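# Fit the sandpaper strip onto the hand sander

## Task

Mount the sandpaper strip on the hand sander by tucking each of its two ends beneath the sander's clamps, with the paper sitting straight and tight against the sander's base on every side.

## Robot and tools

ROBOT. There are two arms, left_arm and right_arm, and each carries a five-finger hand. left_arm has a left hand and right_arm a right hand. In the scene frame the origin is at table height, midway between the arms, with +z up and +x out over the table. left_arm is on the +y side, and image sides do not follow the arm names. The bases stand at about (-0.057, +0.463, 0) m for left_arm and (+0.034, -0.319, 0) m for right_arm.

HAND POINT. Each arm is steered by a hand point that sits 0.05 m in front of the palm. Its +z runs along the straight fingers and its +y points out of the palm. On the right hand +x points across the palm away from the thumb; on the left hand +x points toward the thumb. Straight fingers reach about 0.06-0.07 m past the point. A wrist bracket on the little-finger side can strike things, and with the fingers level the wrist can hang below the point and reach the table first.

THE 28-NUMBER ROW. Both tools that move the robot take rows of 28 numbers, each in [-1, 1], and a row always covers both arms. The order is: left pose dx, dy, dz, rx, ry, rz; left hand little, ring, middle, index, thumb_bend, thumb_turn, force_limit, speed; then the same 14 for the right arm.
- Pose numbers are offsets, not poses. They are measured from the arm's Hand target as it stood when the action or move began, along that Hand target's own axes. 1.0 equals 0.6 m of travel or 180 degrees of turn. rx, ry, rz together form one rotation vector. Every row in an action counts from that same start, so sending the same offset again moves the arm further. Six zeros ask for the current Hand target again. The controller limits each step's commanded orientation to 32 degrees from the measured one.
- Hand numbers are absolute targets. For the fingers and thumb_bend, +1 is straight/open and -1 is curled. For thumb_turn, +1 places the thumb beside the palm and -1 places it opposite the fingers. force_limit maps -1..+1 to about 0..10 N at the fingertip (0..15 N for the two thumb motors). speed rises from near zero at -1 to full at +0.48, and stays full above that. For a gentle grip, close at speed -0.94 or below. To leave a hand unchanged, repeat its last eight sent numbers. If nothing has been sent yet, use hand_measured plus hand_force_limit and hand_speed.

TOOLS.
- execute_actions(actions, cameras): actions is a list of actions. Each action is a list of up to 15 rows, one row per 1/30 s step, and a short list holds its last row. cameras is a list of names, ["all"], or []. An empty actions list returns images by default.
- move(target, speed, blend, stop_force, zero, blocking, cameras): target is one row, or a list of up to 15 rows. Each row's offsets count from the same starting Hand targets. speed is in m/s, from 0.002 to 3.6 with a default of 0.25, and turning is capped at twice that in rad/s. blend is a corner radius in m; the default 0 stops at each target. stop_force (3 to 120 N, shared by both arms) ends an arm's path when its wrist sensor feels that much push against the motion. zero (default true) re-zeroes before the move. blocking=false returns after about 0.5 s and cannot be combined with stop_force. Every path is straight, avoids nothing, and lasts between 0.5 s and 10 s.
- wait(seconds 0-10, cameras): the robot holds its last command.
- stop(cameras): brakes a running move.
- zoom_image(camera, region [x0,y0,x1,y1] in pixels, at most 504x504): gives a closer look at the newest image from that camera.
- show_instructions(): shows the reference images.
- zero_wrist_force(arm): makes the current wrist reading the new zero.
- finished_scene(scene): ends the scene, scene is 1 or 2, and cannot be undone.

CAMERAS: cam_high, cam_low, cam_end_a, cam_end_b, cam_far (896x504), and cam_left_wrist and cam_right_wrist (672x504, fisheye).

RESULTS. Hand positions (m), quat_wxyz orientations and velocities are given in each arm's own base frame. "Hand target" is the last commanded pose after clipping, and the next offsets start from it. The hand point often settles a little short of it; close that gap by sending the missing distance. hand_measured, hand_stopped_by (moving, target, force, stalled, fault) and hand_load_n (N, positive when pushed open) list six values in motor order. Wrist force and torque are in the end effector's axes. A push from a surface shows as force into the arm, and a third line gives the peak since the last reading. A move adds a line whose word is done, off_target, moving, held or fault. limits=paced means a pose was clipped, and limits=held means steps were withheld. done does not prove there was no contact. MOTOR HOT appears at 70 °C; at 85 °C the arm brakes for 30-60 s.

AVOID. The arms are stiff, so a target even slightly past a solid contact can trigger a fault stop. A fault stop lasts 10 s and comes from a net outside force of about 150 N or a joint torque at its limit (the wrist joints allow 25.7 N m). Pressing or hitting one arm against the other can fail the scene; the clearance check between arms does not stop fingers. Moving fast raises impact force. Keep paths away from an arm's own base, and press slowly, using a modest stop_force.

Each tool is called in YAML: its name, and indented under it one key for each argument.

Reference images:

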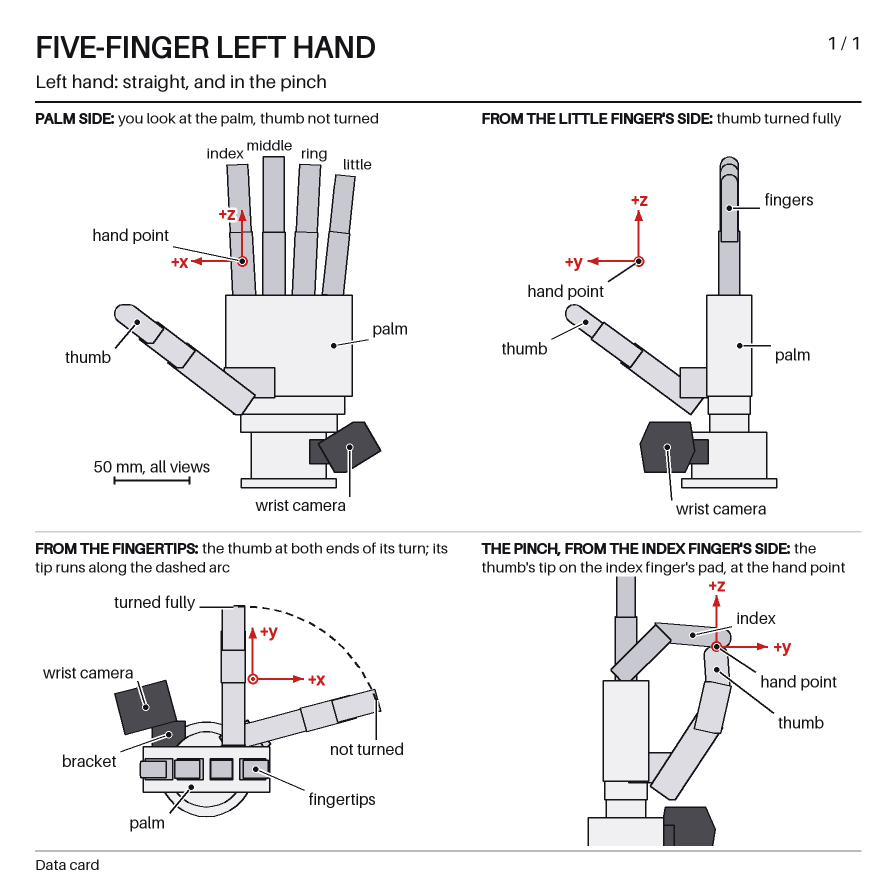

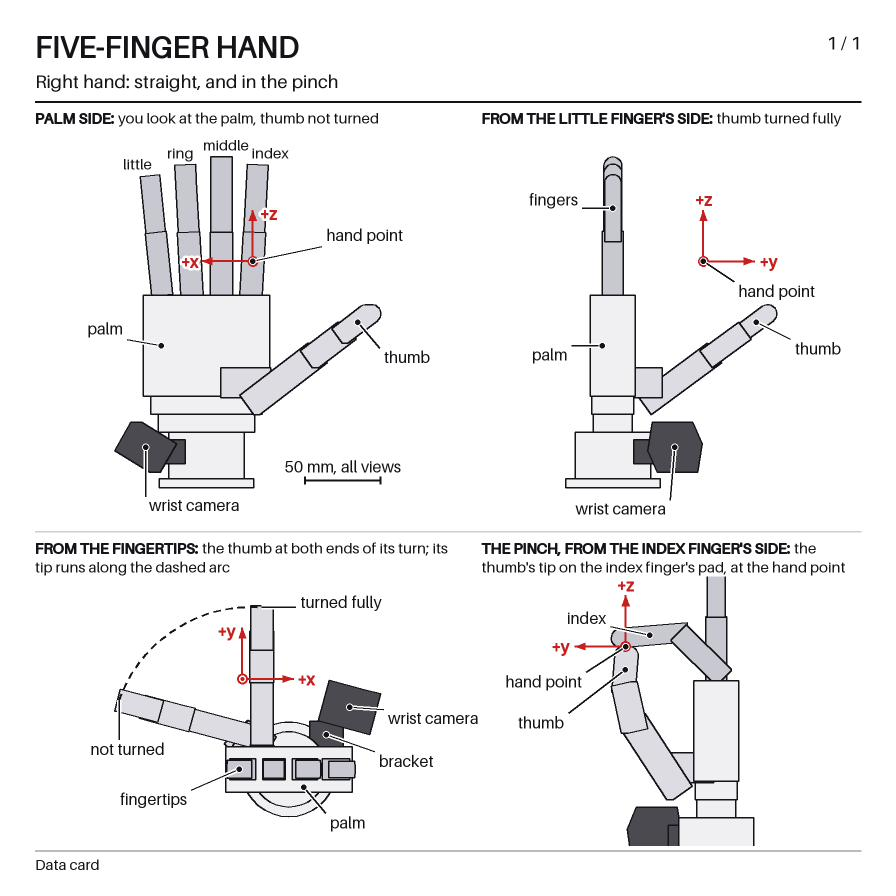

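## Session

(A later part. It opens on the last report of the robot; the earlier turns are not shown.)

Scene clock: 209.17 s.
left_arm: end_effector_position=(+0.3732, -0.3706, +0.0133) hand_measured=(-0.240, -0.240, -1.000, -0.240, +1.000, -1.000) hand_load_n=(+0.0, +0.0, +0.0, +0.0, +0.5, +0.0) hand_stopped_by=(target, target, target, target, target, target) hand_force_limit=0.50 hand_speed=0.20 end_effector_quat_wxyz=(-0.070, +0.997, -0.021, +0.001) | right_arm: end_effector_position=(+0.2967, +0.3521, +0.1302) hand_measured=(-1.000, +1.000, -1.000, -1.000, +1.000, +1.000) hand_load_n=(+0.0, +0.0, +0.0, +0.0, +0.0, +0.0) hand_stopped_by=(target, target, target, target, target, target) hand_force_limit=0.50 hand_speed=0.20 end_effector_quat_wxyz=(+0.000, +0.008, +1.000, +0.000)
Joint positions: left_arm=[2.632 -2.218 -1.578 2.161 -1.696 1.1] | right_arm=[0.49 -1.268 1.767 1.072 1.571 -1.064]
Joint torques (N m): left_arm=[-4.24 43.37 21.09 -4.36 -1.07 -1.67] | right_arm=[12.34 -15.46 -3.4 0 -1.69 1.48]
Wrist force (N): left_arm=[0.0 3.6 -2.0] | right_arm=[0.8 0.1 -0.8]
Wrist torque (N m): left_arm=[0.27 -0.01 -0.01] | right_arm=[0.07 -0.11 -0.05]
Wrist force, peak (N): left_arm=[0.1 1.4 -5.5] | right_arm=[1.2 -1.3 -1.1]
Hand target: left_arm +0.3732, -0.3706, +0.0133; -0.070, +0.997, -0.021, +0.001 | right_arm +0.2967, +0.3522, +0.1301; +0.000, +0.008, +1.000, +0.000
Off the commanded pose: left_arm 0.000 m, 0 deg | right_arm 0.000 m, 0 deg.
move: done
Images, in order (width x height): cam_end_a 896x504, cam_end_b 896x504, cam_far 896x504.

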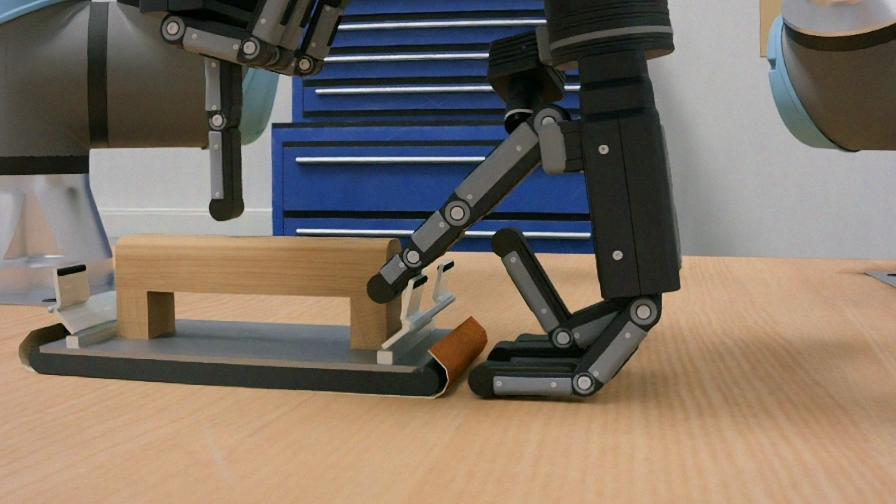

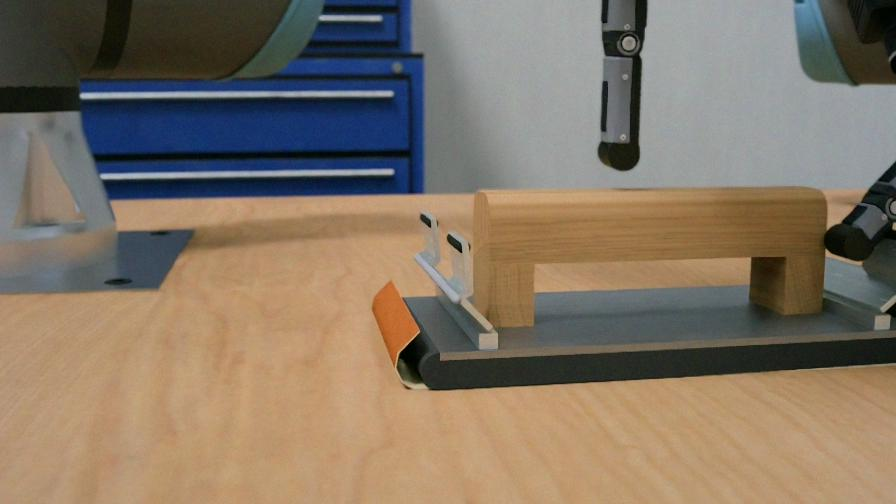

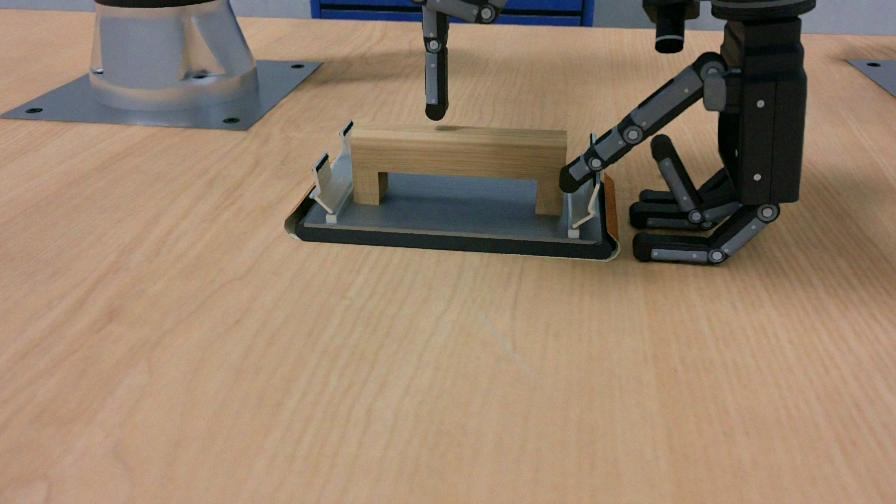

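move:
  target: [0,0,0,0,0,0,-0.24,-0.24,-1,-0.24,1,-1,0.5,0.2,0,0,0.0185,0,0,0,-1,1,-1,-1,1,1,0.5,0.2]
  speed: 0.015
  stop_force: 8
  cameras: ["cam_end_a","cam_far","cam_end_b"]

zoom_image:
  camera: "cam_far"
  region: [340, 70, 600, 230]

Scene clock: 216.33 s.
left_arm: end_effector_position=(+0.3732, -0.3706, +0.0133) hand_measured=(-0.240, -0.240, -1.000, -0.240, +1.000, -1.000) hand_load_n=(+0.0, +0.0, +0.0, +0.0, +0.5, +0.5) hand_stopped_by=(target, target, target, target, target, target) hand_force_limit=0.50 hand_speed=0.20 end_effector_quat_wxyz=(-0.070, +0.997, -0.021, +0.001) | right_arm: end_effector_position=(+0.2967, +0.3522, +0.1225) hand_measured=(-1.000, +1.000, -1.000, -1.000, +1.000, +1.000) hand_load_n=(+0.5, +0.0, +0.5, +0.0, +0.0, +0.0) hand_stopped_by=(target, target, target, target, target, target) hand_force_limit=0.50 hand_speed=0.20 end_effector_quat_wxyz=(+0.000, +0.008, +1.000, +0.000)
Joint positions: left_arm=[2.632 -2.218 -1.578 2.161 -1.696 1.1] | right_arm=[0.49 -1.259 1.777 1.052 1.571 -1.064]
Joint torques (N m): left_arm=[0.64 42.47 21.6 -4.3 -1.87 -1.11] | right_arm=[11.25 -37.2 -25.14 4.18 -1.61 1.4]
Wrist force (N): left_arm=[-0.1 3.4 -1.9] | right_arm=[-0.1 0.1 -10.0]
Wrist torque (N m): left_arm=[0.23 0.00 -0.01] | right_arm=[0.61 0.29 -0.12]
Wrist force, peak (N): left_arm=[-0.3 3.6 -2.4] | right_arm=[-0.7 0.3 -22.6]
Hand target: left_arm +0.3732, -0.3706, +0.0133; -0.070, +0.997, -0.021, +0.001 | right_arm +0.2967, +0.3522, +0.1225; +0.000, +0.008, +1.000, +0.000 (not the last commanded pose)
Off the commanded pose: left_arm 0.000 m, 0 deg | right_arm 0.003 m, 0 deg.
move: contact (right_arm)
Images, in order (width x height): cam_end_a 896x504, cam_end_b 896x504, cam_far 896x504.

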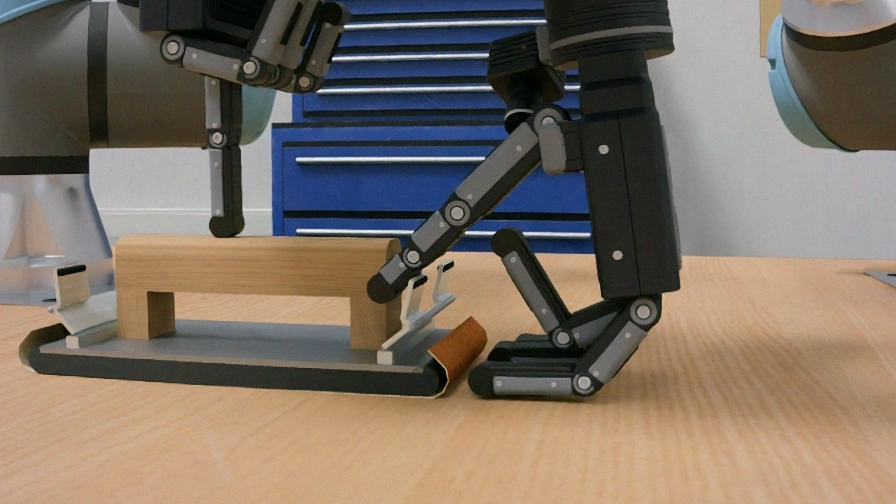

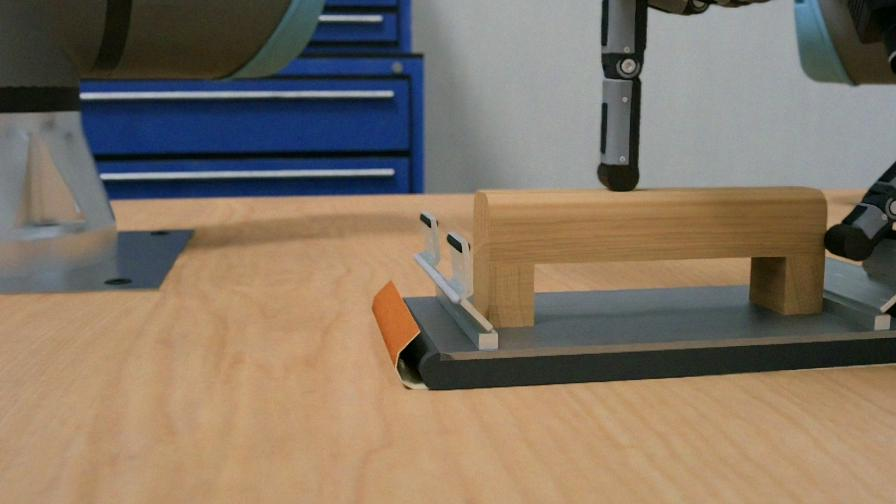

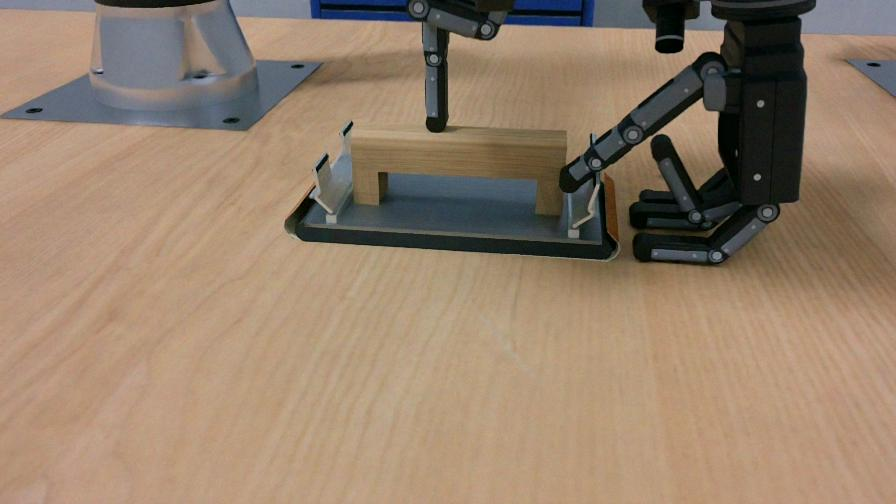

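Scaled by 1.938 from the camera's 896x504 image, which has a finer 1280x720 frame.

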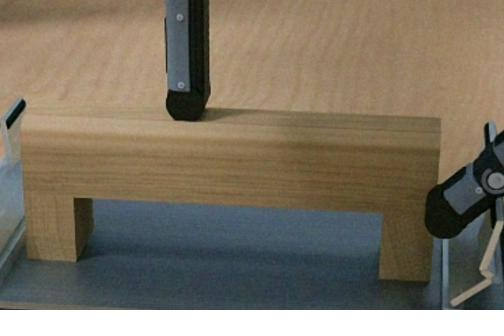

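move:
  target: [0,0.0165,-0.0023,0,0,0,-0.24,-0.24,-1,-0.24,1,-1,0.5,0.2,0,0,0,0,0,0,-1,1,-1,-1,1,1,0.5,0.2]
  speed: 0.02
  stop_force: 30
  cameras: ["cam_end_a","cam_far"]

zoom_image:
  camera: "cam_end_a"
  region: [360, 240, 560, 420]

Scene clock: 228.93 s.
left_arm: end_effector_position=(+0.3727, -0.3806, +0.0132) hand_measured=(-0.240, -0.240, -1.000, -0.240, +1.000, -1.000) hand_load_n=(+0.0, +0.0, +0.0, +0.0, +0.0, +0.0) hand_stopped_by=(target, target, target, target, target, target) hand_force_limit=0.50 hand_speed=0.20 end_effector_quat_wxyz=(-0.070, +0.997, -0.021, +0.001) | right_arm: end_effector_position=(+0.2967, +0.3522, +0.1225) hand_measured=(-1.000, +1.000, -1.000, -1.000, +1.000, +1.000) hand_load_n=(+0.0, +0.0, +0.0, +0.0, +0.0, +0.0) hand_stopped_by=(target, target, target, target, target, target) hand_force_limit=0.50 hand_speed=0.20 end_effector_quat_wxyz=(+0.000, +0.008, +1.000, +0.000)
Joint positions: left_arm=[2.613 -2.231 -1.553 2.148 -1.694 1.081] | right_arm=[0.49 -1.259 1.777 1.052 1.571 -1.064]
Joint torques (N m): left_arm=[-6.35 28.64 22.98 -4.14 0.89 -1.9] | right_arm=[8.29 -36.84 -24.64 3.67 -1.59 1.09]
Wrist force (N): left_arm=[0.0 0.3 -0.5] | right_arm=[-0.2 0.2 -10.2]
Wrist torque (N m): left_arm=[0.15 0.04 0.03] | right_arm=[0.64 0.33 -0.12]
Wrist force, peak (N): left_arm=[0.0 3.3 -9.0] | right_arm=[0.1 -0.2 -10.5]
Hand target: left_arm +0.3727, -0.3806, +0.0132; -0.070, +0.997, -0.021, +0.001 | right_arm +0.2967, +0.3522, +0.1225; +0.000, +0.008, +1.000, +0.000
Off the commanded pose: left_arm 0.000 m, 0 deg | right_arm 0.000 m, 0 deg.
move: done
Images, in order (width x height): cam_end_a 896x504, cam_far 896x504.

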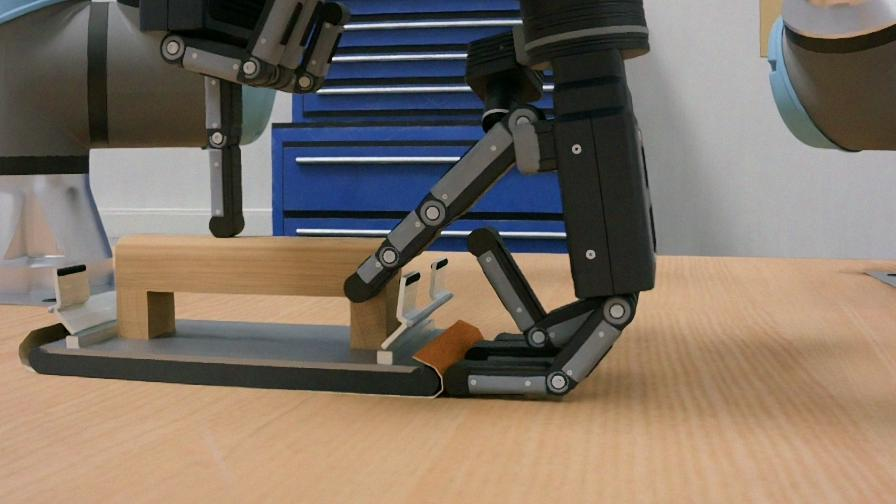

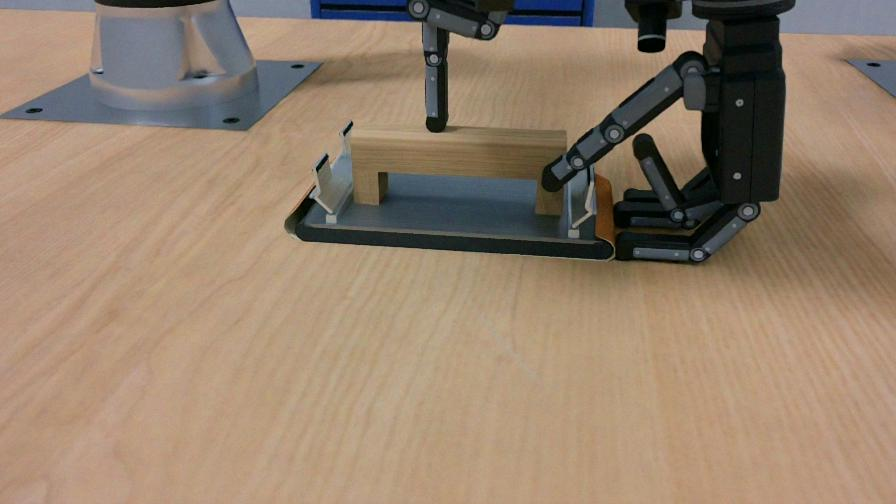

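Scaled by 2.520 from the camera's 896x504 image, which has a finer 1280x720 frame.

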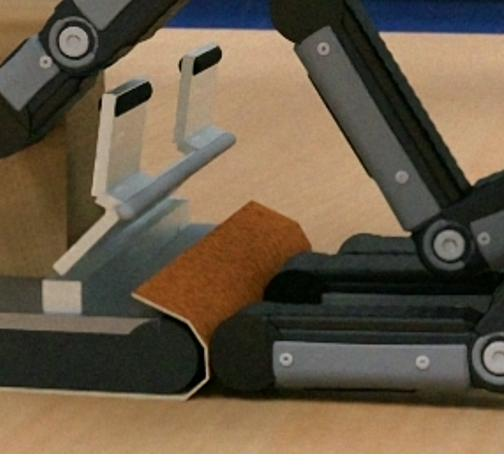

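move:
  target: [0,0.0020,-0.0003,0,0,0,-0.24,-0.24,-1,-0.24,1,-1,0.5,0.2,0,0,0,0,0,0,-1,1,-1,-1,1,1,0.5,0.2]
  speed: 0.01
  cameras: ["cam_end_a"]

zoom_image:
  camera: "cam_end_a"
  region: [400, 310, 500, 410]

Scene clock: 238.20 s.
left_arm: end_effector_position=(+0.3727, -0.3818, +0.0133) hand_measured=(-0.240, -0.240, -1.000, -0.240, +1.000, -1.000) hand_load_n=(+0.0, +0.0, +0.0, -0.5, -0.5, +0.0) hand_stopped_by=(target, target, target, target, target, target) hand_force_limit=0.50 hand_speed=0.20 end_effector_quat_wxyz=(-0.070, +0.997, -0.021, +0.001) | right_arm: end_effector_position=(+0.2967, +0.3522, +0.1225) hand_measured=(-1.000, +1.000, -1.000, -1.000, +1.000, +1.000) hand_load_n=(+0.5, +0.0, +0.0, +0.0, +0.0, +0.0) hand_stopped_by=(target, target, target, target, target, target) hand_force_limit=0.50 hand_speed=0.20 end_effector_quat_wxyz=(+0.000, +0.008, +1.000, +0.000)
Joint positions: left_arm=[2.611 -2.233 -1.551 2.147 -1.694 1.079] | right_arm=[0.49 -1.259 1.777 1.052 1.571 -1.064]
Joint torques (N m): left_arm=[-7.88 28.54 22.95 -4.18 1.18 -1.94] | right_arm=[6.41 -36.92 -22.68 2.6 -1.59 0.9]
Wrist force (N): left_arm=[-0.1 -0.6 -0.7] | right_arm=[0.2 -0.1 -10.1]
Wrist torque (N m): left_arm=[0.09 0.05 0.04] | right_arm=[0.60 0.27 -0.11]
Wrist force, peak (N): left_arm=[0.0 -0.5 -0.9] | right_arm=[0.0 0.2 -10.5]
Hand target: left_arm +0.3727, -0.3818, +0.0133; -0.070, +0.997, -0.021, +0.001 | right_arm +0.2967, +0.3522, +0.1225; +0.000, +0.008, +1.000, +0.000
Off the commanded pose: left_arm 0.000 m, 0 deg | right_arm 0.000 m, 0 deg.
move: done
Images, in order (width x height): cam_end_a 896x504.

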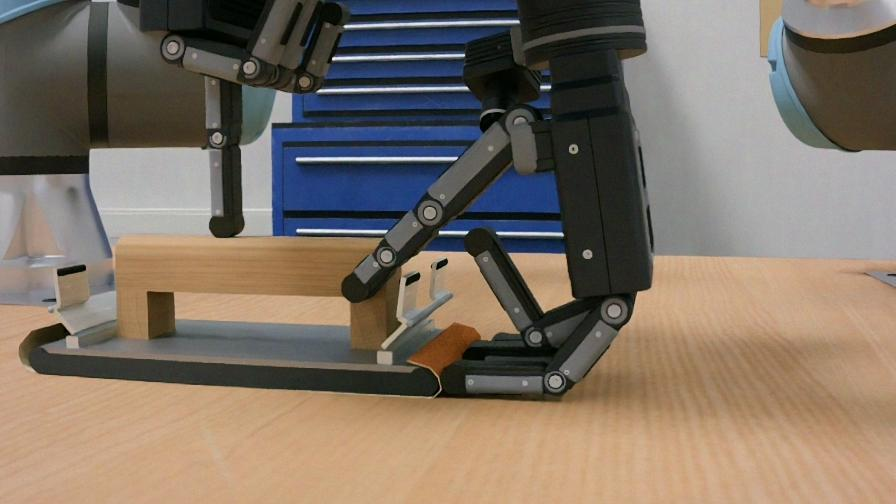

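Scaled by 5.040 from the camera's 896x504 image, which has a finer 1280x720 frame.

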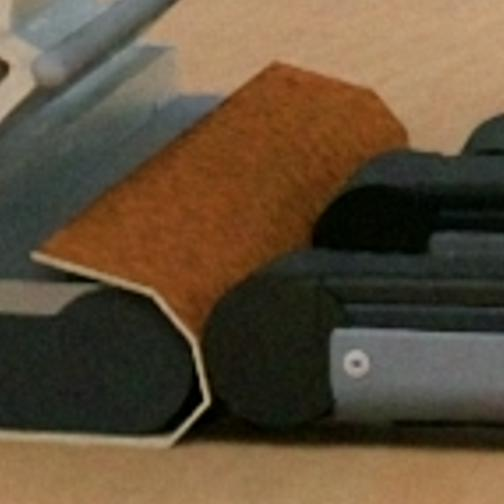

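move:
  target: [0,0.0012,-0.0012,0,0,0,-0.24,-0.24,-1,-0.24,0.6,-1,0.5,-0.5,0,0,0,0,0,0,-1,1,-1,-1,1,1,0.5,0.2]
  speed: 0.01
  cameras: ["cam_end_a"]

zoom_image:
  camera: "cam_end_a"
  region: [360, 240, 560, 420]

Scene clock: 251.13 s.
left_arm: end_effector_position=(+0.3727, -0.3826, +0.0138) hand_measured=(-0.240, -0.240, -1.000, -0.240, +0.600, -1.000) hand_load_n=(+0.0, +0.0, +0.0, +0.5, +0.0, +0.0) hand_stopped_by=(target, target, target, target, target, target) hand_force_limit=0.50 hand_speed=-0.50 end_effector_quat_wxyz=(-0.070, +0.997, -0.021, +0.001) | right_arm: end_effector_position=(+0.2967, +0.3522, +0.1225) hand_measured=(-1.000, +1.000, -1.000, -1.000, +1.000, +1.000) hand_load_n=(+0.0, +0.0, +0.5, +0.0, +0.0, +0.0) hand_stopped_by=(target, target, target, target, target, target) hand_force_limit=0.50 hand_speed=0.20 end_effector_quat_wxyz=(+0.000, +0.008, +1.000, +0.000)
Joint positions: left_arm=[2.609 -2.233 -1.548 2.144 -1.694 1.077] | right_arm=[0.49 -1.259 1.777 1.052 1.571 -1.064]
Joint torques (N m): left_arm=[-7.54 28.65 23.84 -3.84 -0.25 -2.04] | right_arm=[4.7 -36.02 -21.26 1.32 -1.43 0.58]
Wrist force (N): left_arm=[-0.2 -2.7 0.0] | right_arm=[1.5 -0.5 -8.8]
Wrist torque (N m): left_arm=[0.07 0.04 0.06] | right_arm=[0.58 0.35 -0.04]
Wrist force, peak (N): left_arm=[0.6 -2.8 -16.9] | right_arm=[0.2 -0.2 -10.5]
Hand target: left_arm +0.3727, -0.3826, +0.0139; -0.070, +0.997, -0.021, +0.001 | right_arm +0.2967, +0.3522, +0.1225; +0.000, +0.008, +1.000, +0.000
Off the commanded pose: left_arm 0.000 m, 0 deg | right_arm 0.000 m, 0 deg.
move: done
Images, in order (width x height): cam_end_a 896x504.

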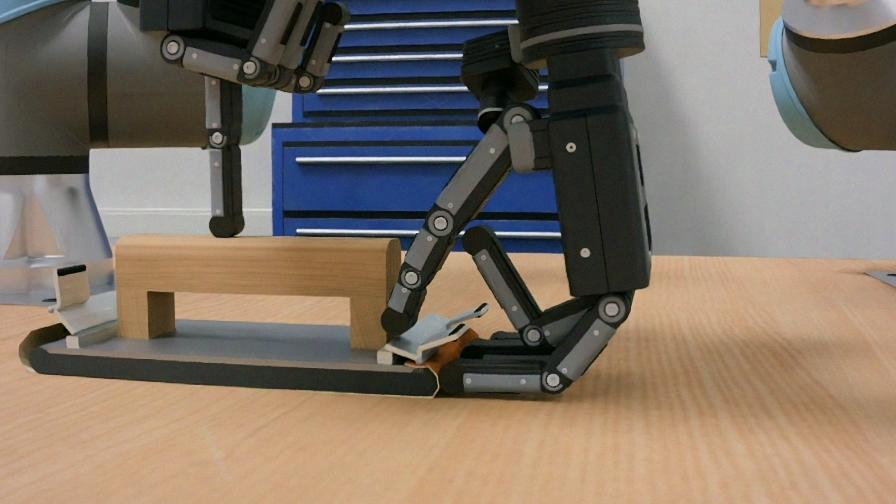

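Scaled by 2.520 from the camera's 896x504 image, which has a finer 1280x720 frame.

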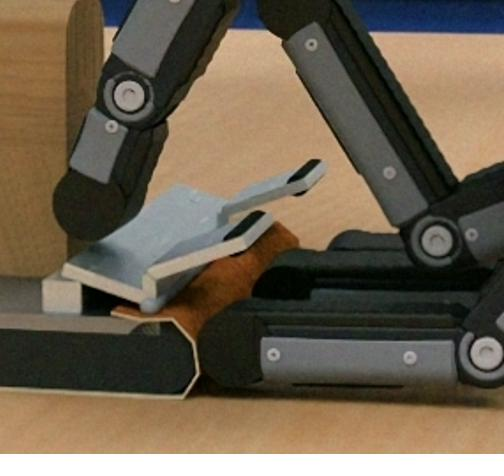

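move:
  target: [0,0,0,0,0,0,-0.24,-0.24,-1,-0.24,1,-1,0.5,0.2,0,0,0,0,0,0,-1,1,-1,-1,1,1,0.5,0.2]

move:
  target:
    - [0,-0.0743,0.0104,0,0,0,-0.24,-0.24,-1,-0.24,1,-1,0.5,0.2,0,0,0,0,0,0,-1,1,-1,-1,1,1,0.5,0.2]
    - [0,-0.0990,-0.0859,0,0,0,-0.24,-0.24,-1,-0.24,1,-1,0.5,0.2,0,0,-0.01,0,0,0,-1,1,-1,-1,1,1,0.5,0.2]
  speed: [0.05,0.12]
  cameras: ["cam_end_a","cam_end_b","cam_far"]

zoom_image:
  camera: "cam_end_a"
  region: [360, 240, 560, 420]

zoom_image:
  camera: "cam_end_b"
  region: [340, 200, 560, 410]

Scene clock: 261.90 s.
left_arm: end_effector_position=(+0.3727, -0.3826, +0.0139) hand_measured=(-0.240, -0.240, -1.000, -0.240, +1.000, -1.000) hand_load_n=(+0.0, +0.5, +0.5, +0.5, +0.0, +0.0) hand_stopped_by=(target, target, target, target, target, target) hand_force_limit=0.50 hand_speed=0.20 end_effector_quat_wxyz=(-0.070, +0.997, -0.021, +0.001) | right_arm: end_effector_position=(+0.2967, +0.3522, +0.1225) hand_measured=(-1.000, +1.000, -1.000, -1.000, +1.000, +1.000) hand_load_n=(+0.5, +0.5, +0.0, +0.0, +0.0, +0.0) hand_stopped_by=(target, target, target, target, target, target) hand_force_limit=0.50 hand_speed=0.20 end_effector_quat_wxyz=(+0.000, +0.008, +1.000, +0.000)
Joint positions: left_arm=[2.609 -2.233 -1.548 2.144 -1.694 1.077] | right_arm=[0.49 -1.259 1.777 1.052 1.571 -1.064]
Joint torques (N m): left_arm=[-7.05 29.28 22.27 -3.65 -0.56 -1.85] | right_arm=[1.77 -27.24 -19.63 0.2 -0.08 0.52]
Wrist force (N): left_arm=[-0.4 -2.8 0.1] | right_arm=[1.7 -0.5 -9.5]
Wrist torque (N m): left_arm=[0.09 0.05 0.06] | right_arm=[0.63 0.34 -0.03]
Wrist force, peak (N): left_arm=[-0.2 -3.2 -0.1] | right_arm=[1.6 -0.5 -9.7]
Hand target: left_arm +0.3727, -0.3826, +0.0139; -0.070, +0.997, -0.021, +0.001 | right_arm +0.2967, +0.3522, +0.1225; +0.000, +0.008, +1.000, +0.000
Off the commanded pose: left_arm 0.000 m, 0 deg | right_arm 0.000 m, 0 deg.
move: done

Scene clock: 264.30 s.
left_arm: end_effector_position=(+0.3749, -0.3311, +0.0730) hand_measured=(-0.240, -0.240, -1.000, -0.240, +1.000, -1.000) hand_load_n=(+0.0, +0.0, +0.0, +0.0, +0.0, +0.5) hand_stopped_by=(target, target, target, target, target, target) hand_force_limit=0.50 hand_speed=0.20 end_effector_quat_wxyz=(-0.070, +0.997, -0.021, +0.001) | right_arm: end_effector_position=(+0.2967, +0.3522, +0.1285) hand_measured=(-1.000, +1.000, -1.000, -1.000, +1.000, +1.000) hand_load_n=(+0.0, +0.0, +0.0, +0.0, +0.0, +0.0) hand_stopped_by=(target, target, target, target, target, target) hand_force_limit=0.50 hand_speed=0.20 end_effector_quat_wxyz=(+0.000, +0.008, +1.000, +0.000)
Joint positions: left_arm=[2.711 -2.084 -1.619 2.079 -1.7 1.18] | right_arm=[0.49 -1.266 1.769 1.067 1.571 -1.064]
Joint torques (N m): left_arm=[8.89 40.32 24.09 -4.27 -1.5 1.42] | right_arm=[0.32 -40.84 -27.72 5.07 0.65 0.12]
Wrist force (N): left_arm=[0.1 0.5 -0.2] | right_arm=[0.3 -0.2 -0.8]
Wrist torque (N m): left_arm=[0.13 0.01 -0.08] | right_arm=[0.01 -0.04 -0.09]
Wrist force, peak (N): left_arm=[-0.2 -3.0 0.0] | right_arm=[1.9 -0.7 -9.8]
Hand target: left_arm +0.3749, -0.3311, +0.0732; -0.070, +0.997, -0.021, +0.001 | right_arm +0.2967, +0.3522, +0.1285; +0.000, +0.008, +1.000, +0.000
Off the commanded pose: left_arm 0.000 m, 0 deg | right_arm 0.000 m, 0 deg.
move: done
Images, in order (width x height): cam_end_a 896x504, cam_end_b 896x504, cam_far 896x504.

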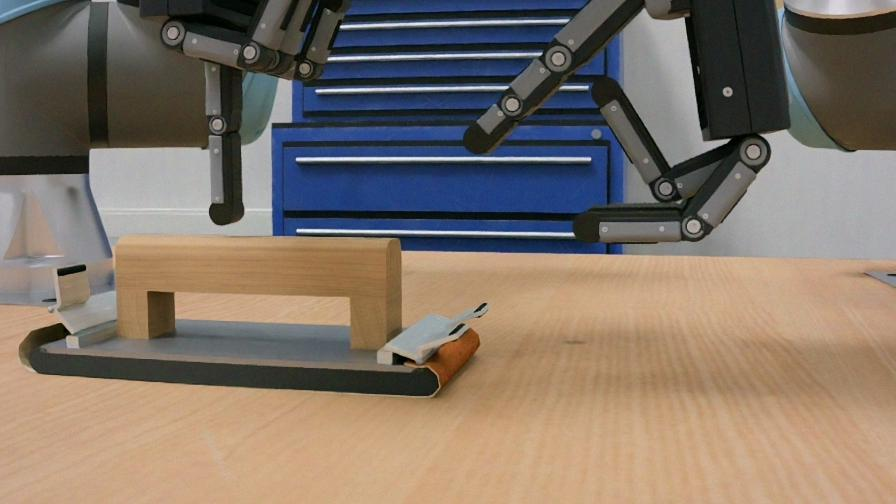

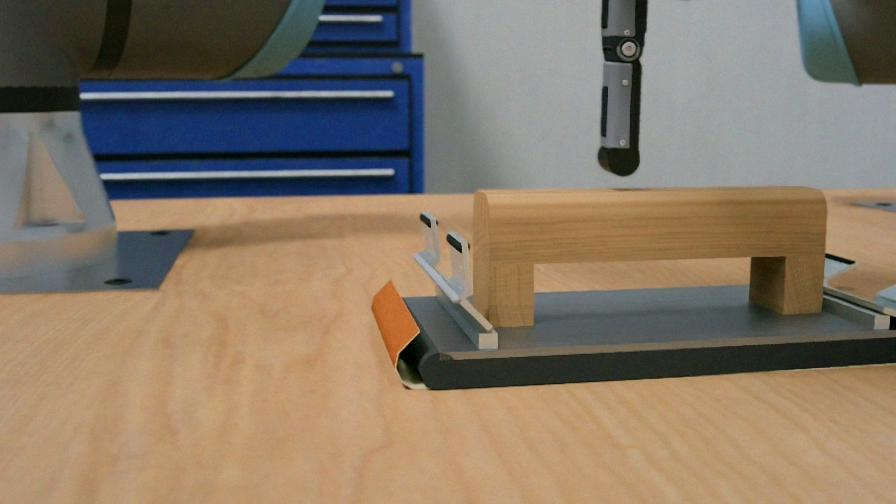

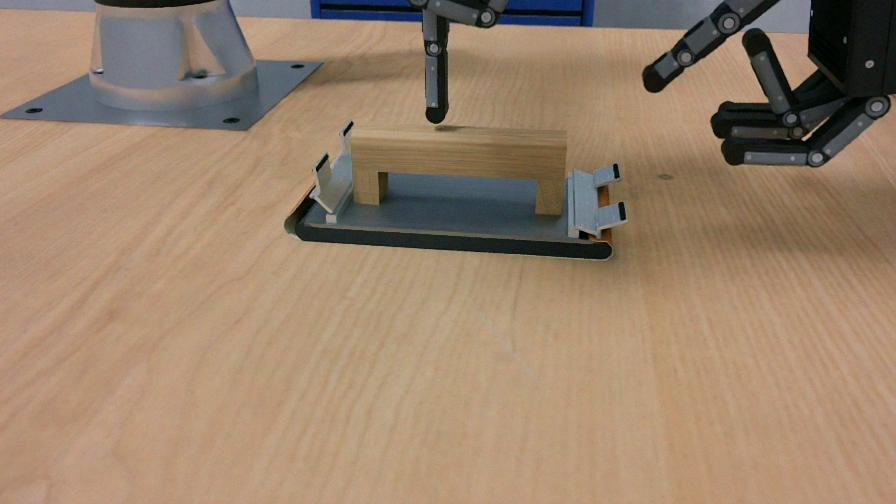

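Scaled by 2.520 from the camera's 896x504 image, which has a finer 1280x720 frame.

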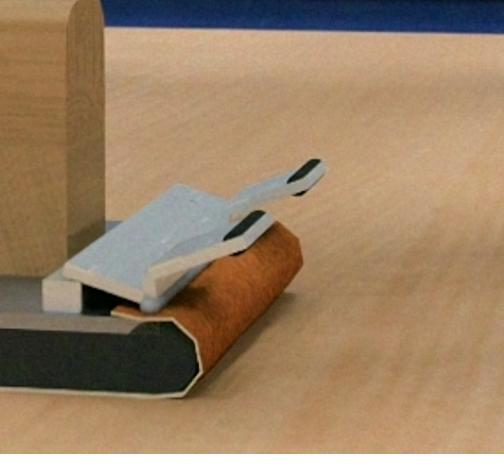

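Scaled by 2.291 from the camera's 896x504 image, which has a finer 1280x720 frame.

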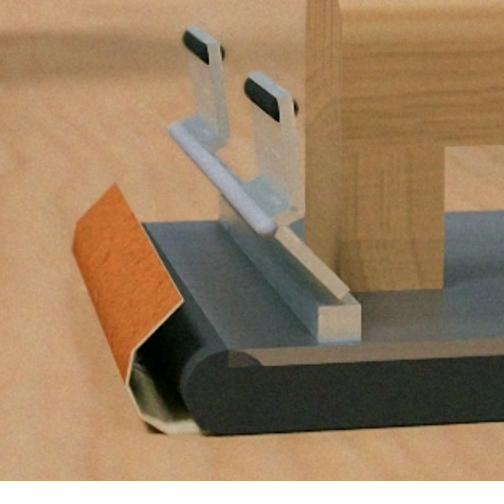

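move:
  target:
    - [0,-0.0116,-0.0825,0,0,0,-1,1,-1,-1,1,1,0.5,0.2,0,0,-0.0692,0,0,0,-1,1,-1,-1,1,1,0.5,0.2]
    - [0,-0.0116,-0.0825,0,0,0,-1,1,-1,-1,1,1,0.5,0.2,0.0114,-0.2723,-0.0692,0,0,0,-0.24,-0.24,-1,-0.24,1,-1,0.5,0.2]
    - [0,-0.0116,-0.0825,0,0,0,-1,1,-1,-1,1,1,0.5,0.2,0.0114,-0.2723,0.0642,0.0444,0,0,-0.24,-0.24,-1,-0.24,1,-1,0.5,0.2]
  speed: [0.15,0.25,0.15]
  cameras: ["cam_end_b","cam_far","cam_right_wrist"]

zoom_image:
  camera: "cam_end_b"
  region: [260, 100, 660, 410]

Scene clock: 294.93 s.
left_arm: end_effector_position=(+0.3749, -0.3311, +0.1232) hand_measured=(-1.000, +1.000, -1.000, -1.000, +1.000, +1.000) hand_load_n=(+0.0, +0.0, +0.0, +0.0, +0.0, +0.0) hand_stopped_by=(target, target, target, target, target, target) hand_force_limit=0.50 hand_speed=0.20 end_effector_quat_wxyz=(-0.070, +0.997, -0.021, +0.001) | right_arm: end_effector_position=(+0.2871, +0.1889, +0.0901) hand_measured=(-0.240, -0.240, -1.000, -0.240, +1.000, -1.000) hand_load_n=(+0.0, +0.0, +0.0, +0.0, +0.0, +0.0) hand_stopped_by=(target, target, target, target, target, target) hand_force_limit=0.50 hand_speed=0.20 end_effector_quat_wxyz=(-0.001, +0.008, +0.998, -0.069)
Joint positions: left_arm=[2.711 -2.027 -1.563 1.966 -1.7 1.18] | right_arm=[0.118 -1.425 2.079 0.935 1.709 -1.435]
Joint torques (N m): left_arm=[-4.93 38.93 25.5 -4.19 -1.69 -1.42] | right_arm=[13.18 -8.14 -3.34 0.18 2.24 1.53]
Wrist force (N): left_arm=[0.1 0.5 -0.3] | right_arm=[0.8 -0.4 -0.5]
Wrist torque (N m): left_arm=[0.11 -0.01 -0.07] | right_arm=[0.00 -0.13 -0.07]
Wrist force, peak (N): left_arm=[0.3 0.3 -0.8] | right_arm=[0.6 -0.7 -2.0]
Hand target: left_arm +0.3749, -0.3311, +0.1232; -0.070, +0.997, -0.021, +0.001 | right_arm +0.2871, +0.1889, +0.0899; -0.001, +0.008, +0.998, -0.070
Off the commanded pose: left_arm 0.000 m, 0 deg | right_arm 0.000 m, 0 deg.
move: done
Images, in order (width x height): cam_end_b 896x504, cam_far 896x504, cam_right_wrist 672x504.

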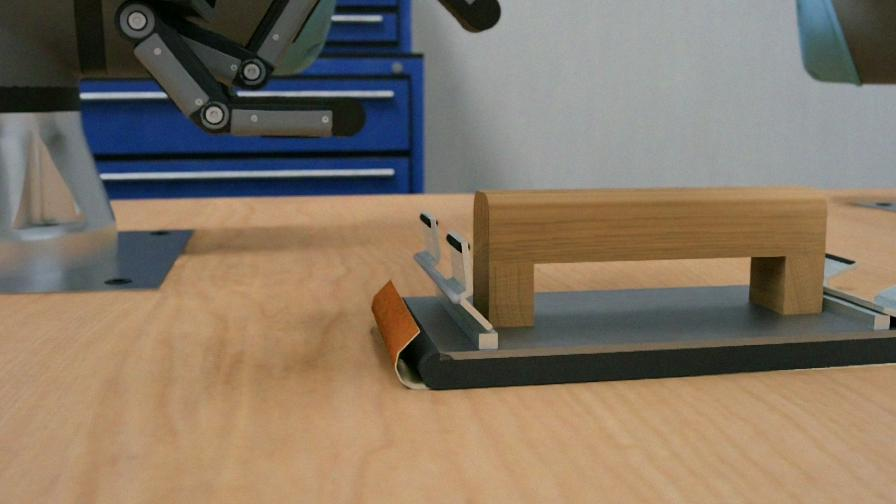

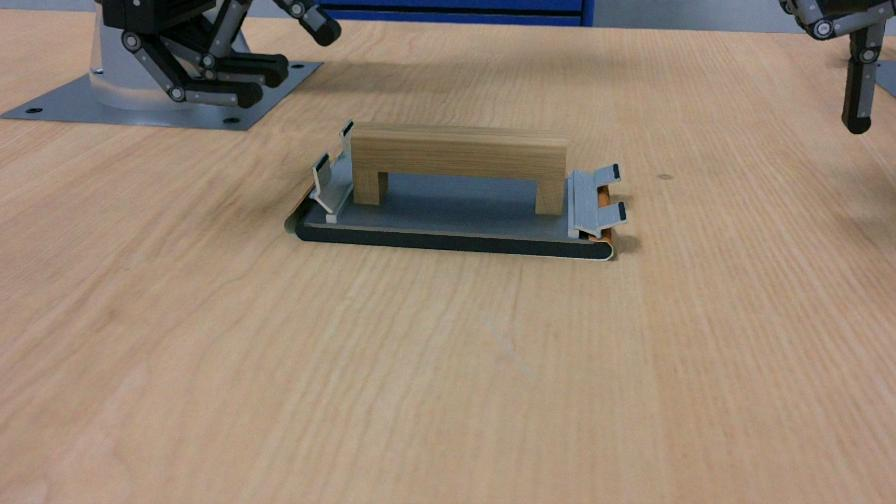

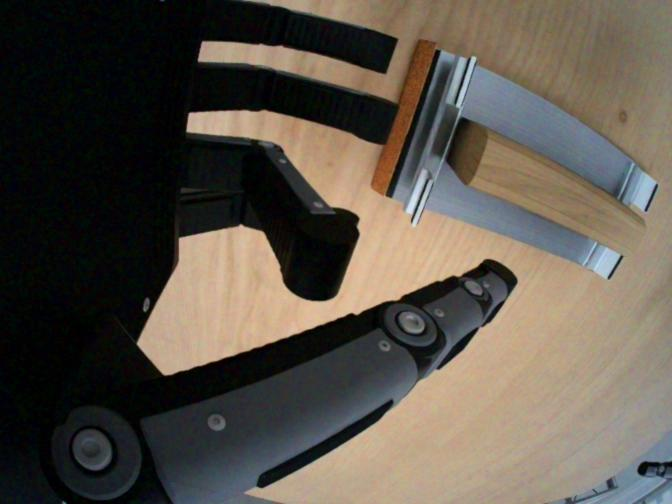

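Scaled by 1.260 from the camera's 896x504 image, which has a finer 1280x720 frame.

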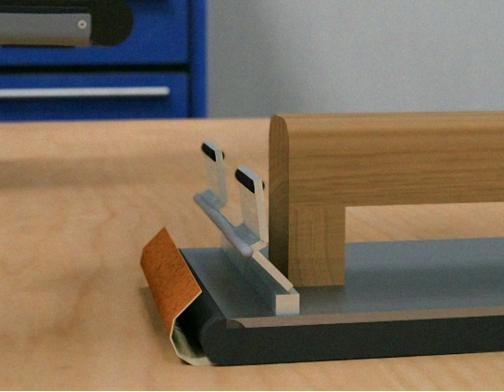

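move:
  target:
    - [0,0,0,0,0,0,-1,1,-1,-1,1,1,0.5,0.2,0,0.0066,-0.0009,0,0,0,-0.24,-0.24,-1,-0.24,1,-1,0.5,0.2]
    - [0,0,0,0,0,0,-1,1,-1,-1,1,1,0.5,0.2,0,0.0245,0.1265,0,0,0,-0.24,-0.24,-1,-0.24,1,-1,0.5,0.2]
  speed: [0.05,0.06]
  stop_force: 12

move:
  target:
    - [0.0119,0.3279,-0.1080,-0.0444,0,0,-1,1,-1,-1,1,1,0.5,0.2,0,0,0,0,0,0,-0.24,-0.24,-1,-0.24,1,-1,0.5,0.2]
    - [0.0119,0.3352,-0.0560,-0.0444,0,0,-1,1,-1,-1,1,1,0.5,0.2,0,0,0,0,0,0,-0.24,-0.24,-1,-0.24,1,-1,0.5,0.2]
  speed: [0.2,0.1]
  cameras: ["cam_end_b","cam_far"]

zoom_image:
  camera: "cam_end_b"
  region: [340, 200, 560, 410]

Scene clock: 309.63 s.
left_arm: end_effector_position=(+0.3749, -0.3311, +0.1232) hand_measured=(-1.000, +1.000, -1.000, -1.000, +1.000, +1.000) hand_load_n=(+0.0, +0.0, +0.0, +0.0, -0.5, +0.0) hand_stopped_by=(target, target, target, target, target, target) hand_force_limit=0.50 hand_speed=0.20 end_effector_quat_wxyz=(-0.070, +0.997, -0.021, +0.001) | right_arm: end_effector_position=(+0.2872, +0.1929, +0.0127) hand_measured=(-0.240, -0.240, -1.000, -0.240, +1.000, -1.000) hand_load_n=(+0.0, +0.0, +0.0, +0.0, +1.0, -0.5) hand_stopped_by=(target, target, target, target, target, target) hand_force_limit=0.50 hand_speed=0.20 end_effector_quat_wxyz=(-0.001, +0.008, +0.998, -0.070)
Joint positions: left_arm=[2.711 -2.027 -1.563 1.966 -1.7 1.18] | right_arm=[0.133 -1.272 2.15 0.713 1.709 -1.42]
Joint torques (N m): left_arm=[-4.61 39.34 24.33 -4.16 -1.69 -1.23] | right_arm=[12.05 -8.73 1.58 -0.2 0.45 1.54]
Wrist force (N): left_arm=[0.0 0.4 -0.3] | right_arm=[1.0 -0.1 -7.3]
Wrist torque (N m): left_arm=[0.11 0.01 -0.08] | right_arm=[-0.25 -0.08 -0.15]
Wrist force, peak (N): left_arm=[0.1 0.8 -0.2] | right_arm=[0.9 1.1 -9.0]
Hand target: left_arm +0.3749, -0.3311, +0.1232; -0.070, +0.997, -0.021, +0.001 | right_arm +0.2872, +0.1929, +0.0127; -0.001, +0.008, +0.998, -0.070
Off the commanded pose: left_arm 0.000 m, 0 deg | right_arm 0.000 m, 0 deg.
move: done

Scene clock: 312.17 s.
left_arm: end_effector_position=(+0.3733, -0.5351, +0.1285) hand_measured=(-1.000, +1.000, -1.000, -1.000, +1.000, +1.000) hand_load_n=(+0.0, +0.0, +0.0, +0.0, -0.5, -0.5) hand_stopped_by=(target, target, target, target, target, target) hand_force_limit=0.50 hand_speed=0.20 end_effector_quat_wxyz=(+0.000, +1.000, -0.021, +0.000) | right_arm: end_effector_position=(+0.2872, +0.1929, +0.0127) hand_measured=(-0.240, -0.240, -1.000, -0.240, +1.000, -1.000) hand_load_n=(+0.0, +0.0, +0.0, +0.0, +1.0, +0.0) hand_stopped_by=(target, target, target, target, target, target) hand_force_limit=0.50 hand_speed=0.20 end_effector_quat_wxyz=(-0.001, +0.008, +0.998, -0.070)
Joint positions: left_arm=[2.43 -2.321 -1.064 1.814 -1.571 0.902] | right_arm=[0.133 -1.272 2.15 0.713 1.709 -1.42]
Joint torques (N m): left_arm=[-6.42 34.52 7.88 -1.05 -0.28 -2.05] | right_arm=[10.93 -8.73 1.82 -0.2 -0.52 1.37]
Wrist force (N): left_arm=[-0.3 0.6 0.0] | right_arm=[0.9 0.2 -7.1]
Wrist torque (N m): left_arm=[0.14 0.05 0.02] | right_arm=[-0.20 -0.07 -0.15]
Wrist force, peak (N): left_arm=[-0.1 1.5 -0.4] | right_arm=[1.1 0.4 -7.5]
Hand target: left_arm +0.3733, -0.5351, +0.1284; +0.000, +1.000, -0.021, +0.000 | right_arm +0.2872, +0.1929, +0.0127; -0.001, +0.008, +0.998, -0.070
Off the commanded pose: left_arm 0.000 m, 0 deg | right_arm 0.000 m, 0 deg.
move: done
Images, in order (width x height): cam_end_b 896x504, cam_far 896x504.

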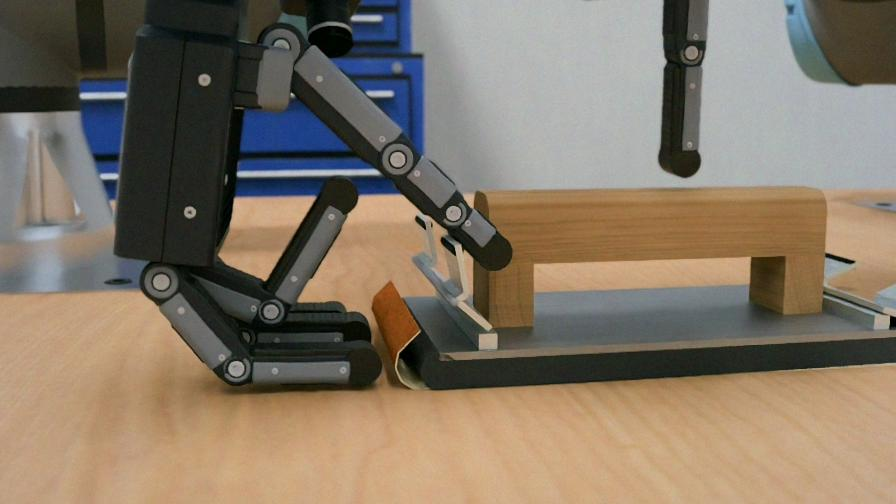

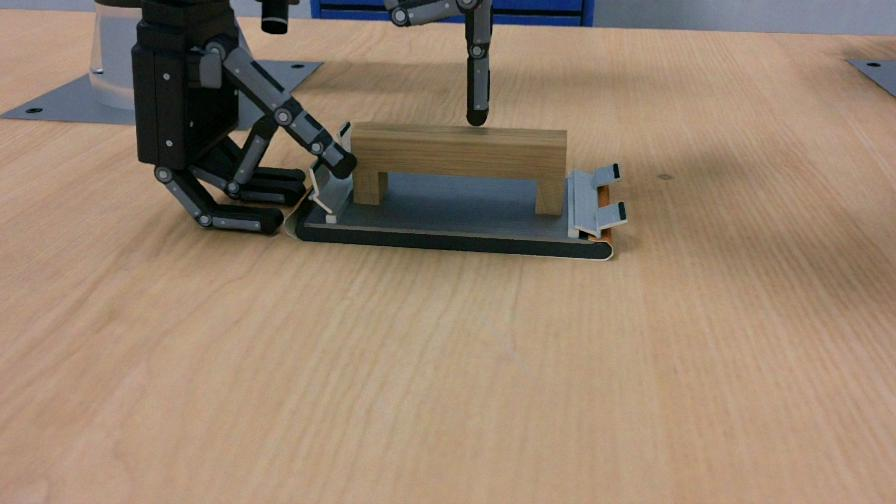

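Scaled by 2.291 from the camera's 896x504 image, which has a finer 1280x720 frame.

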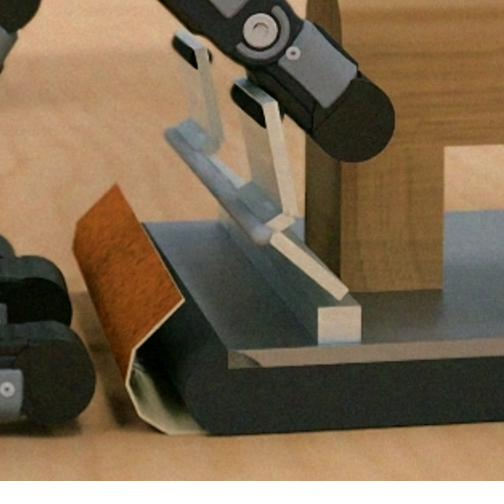

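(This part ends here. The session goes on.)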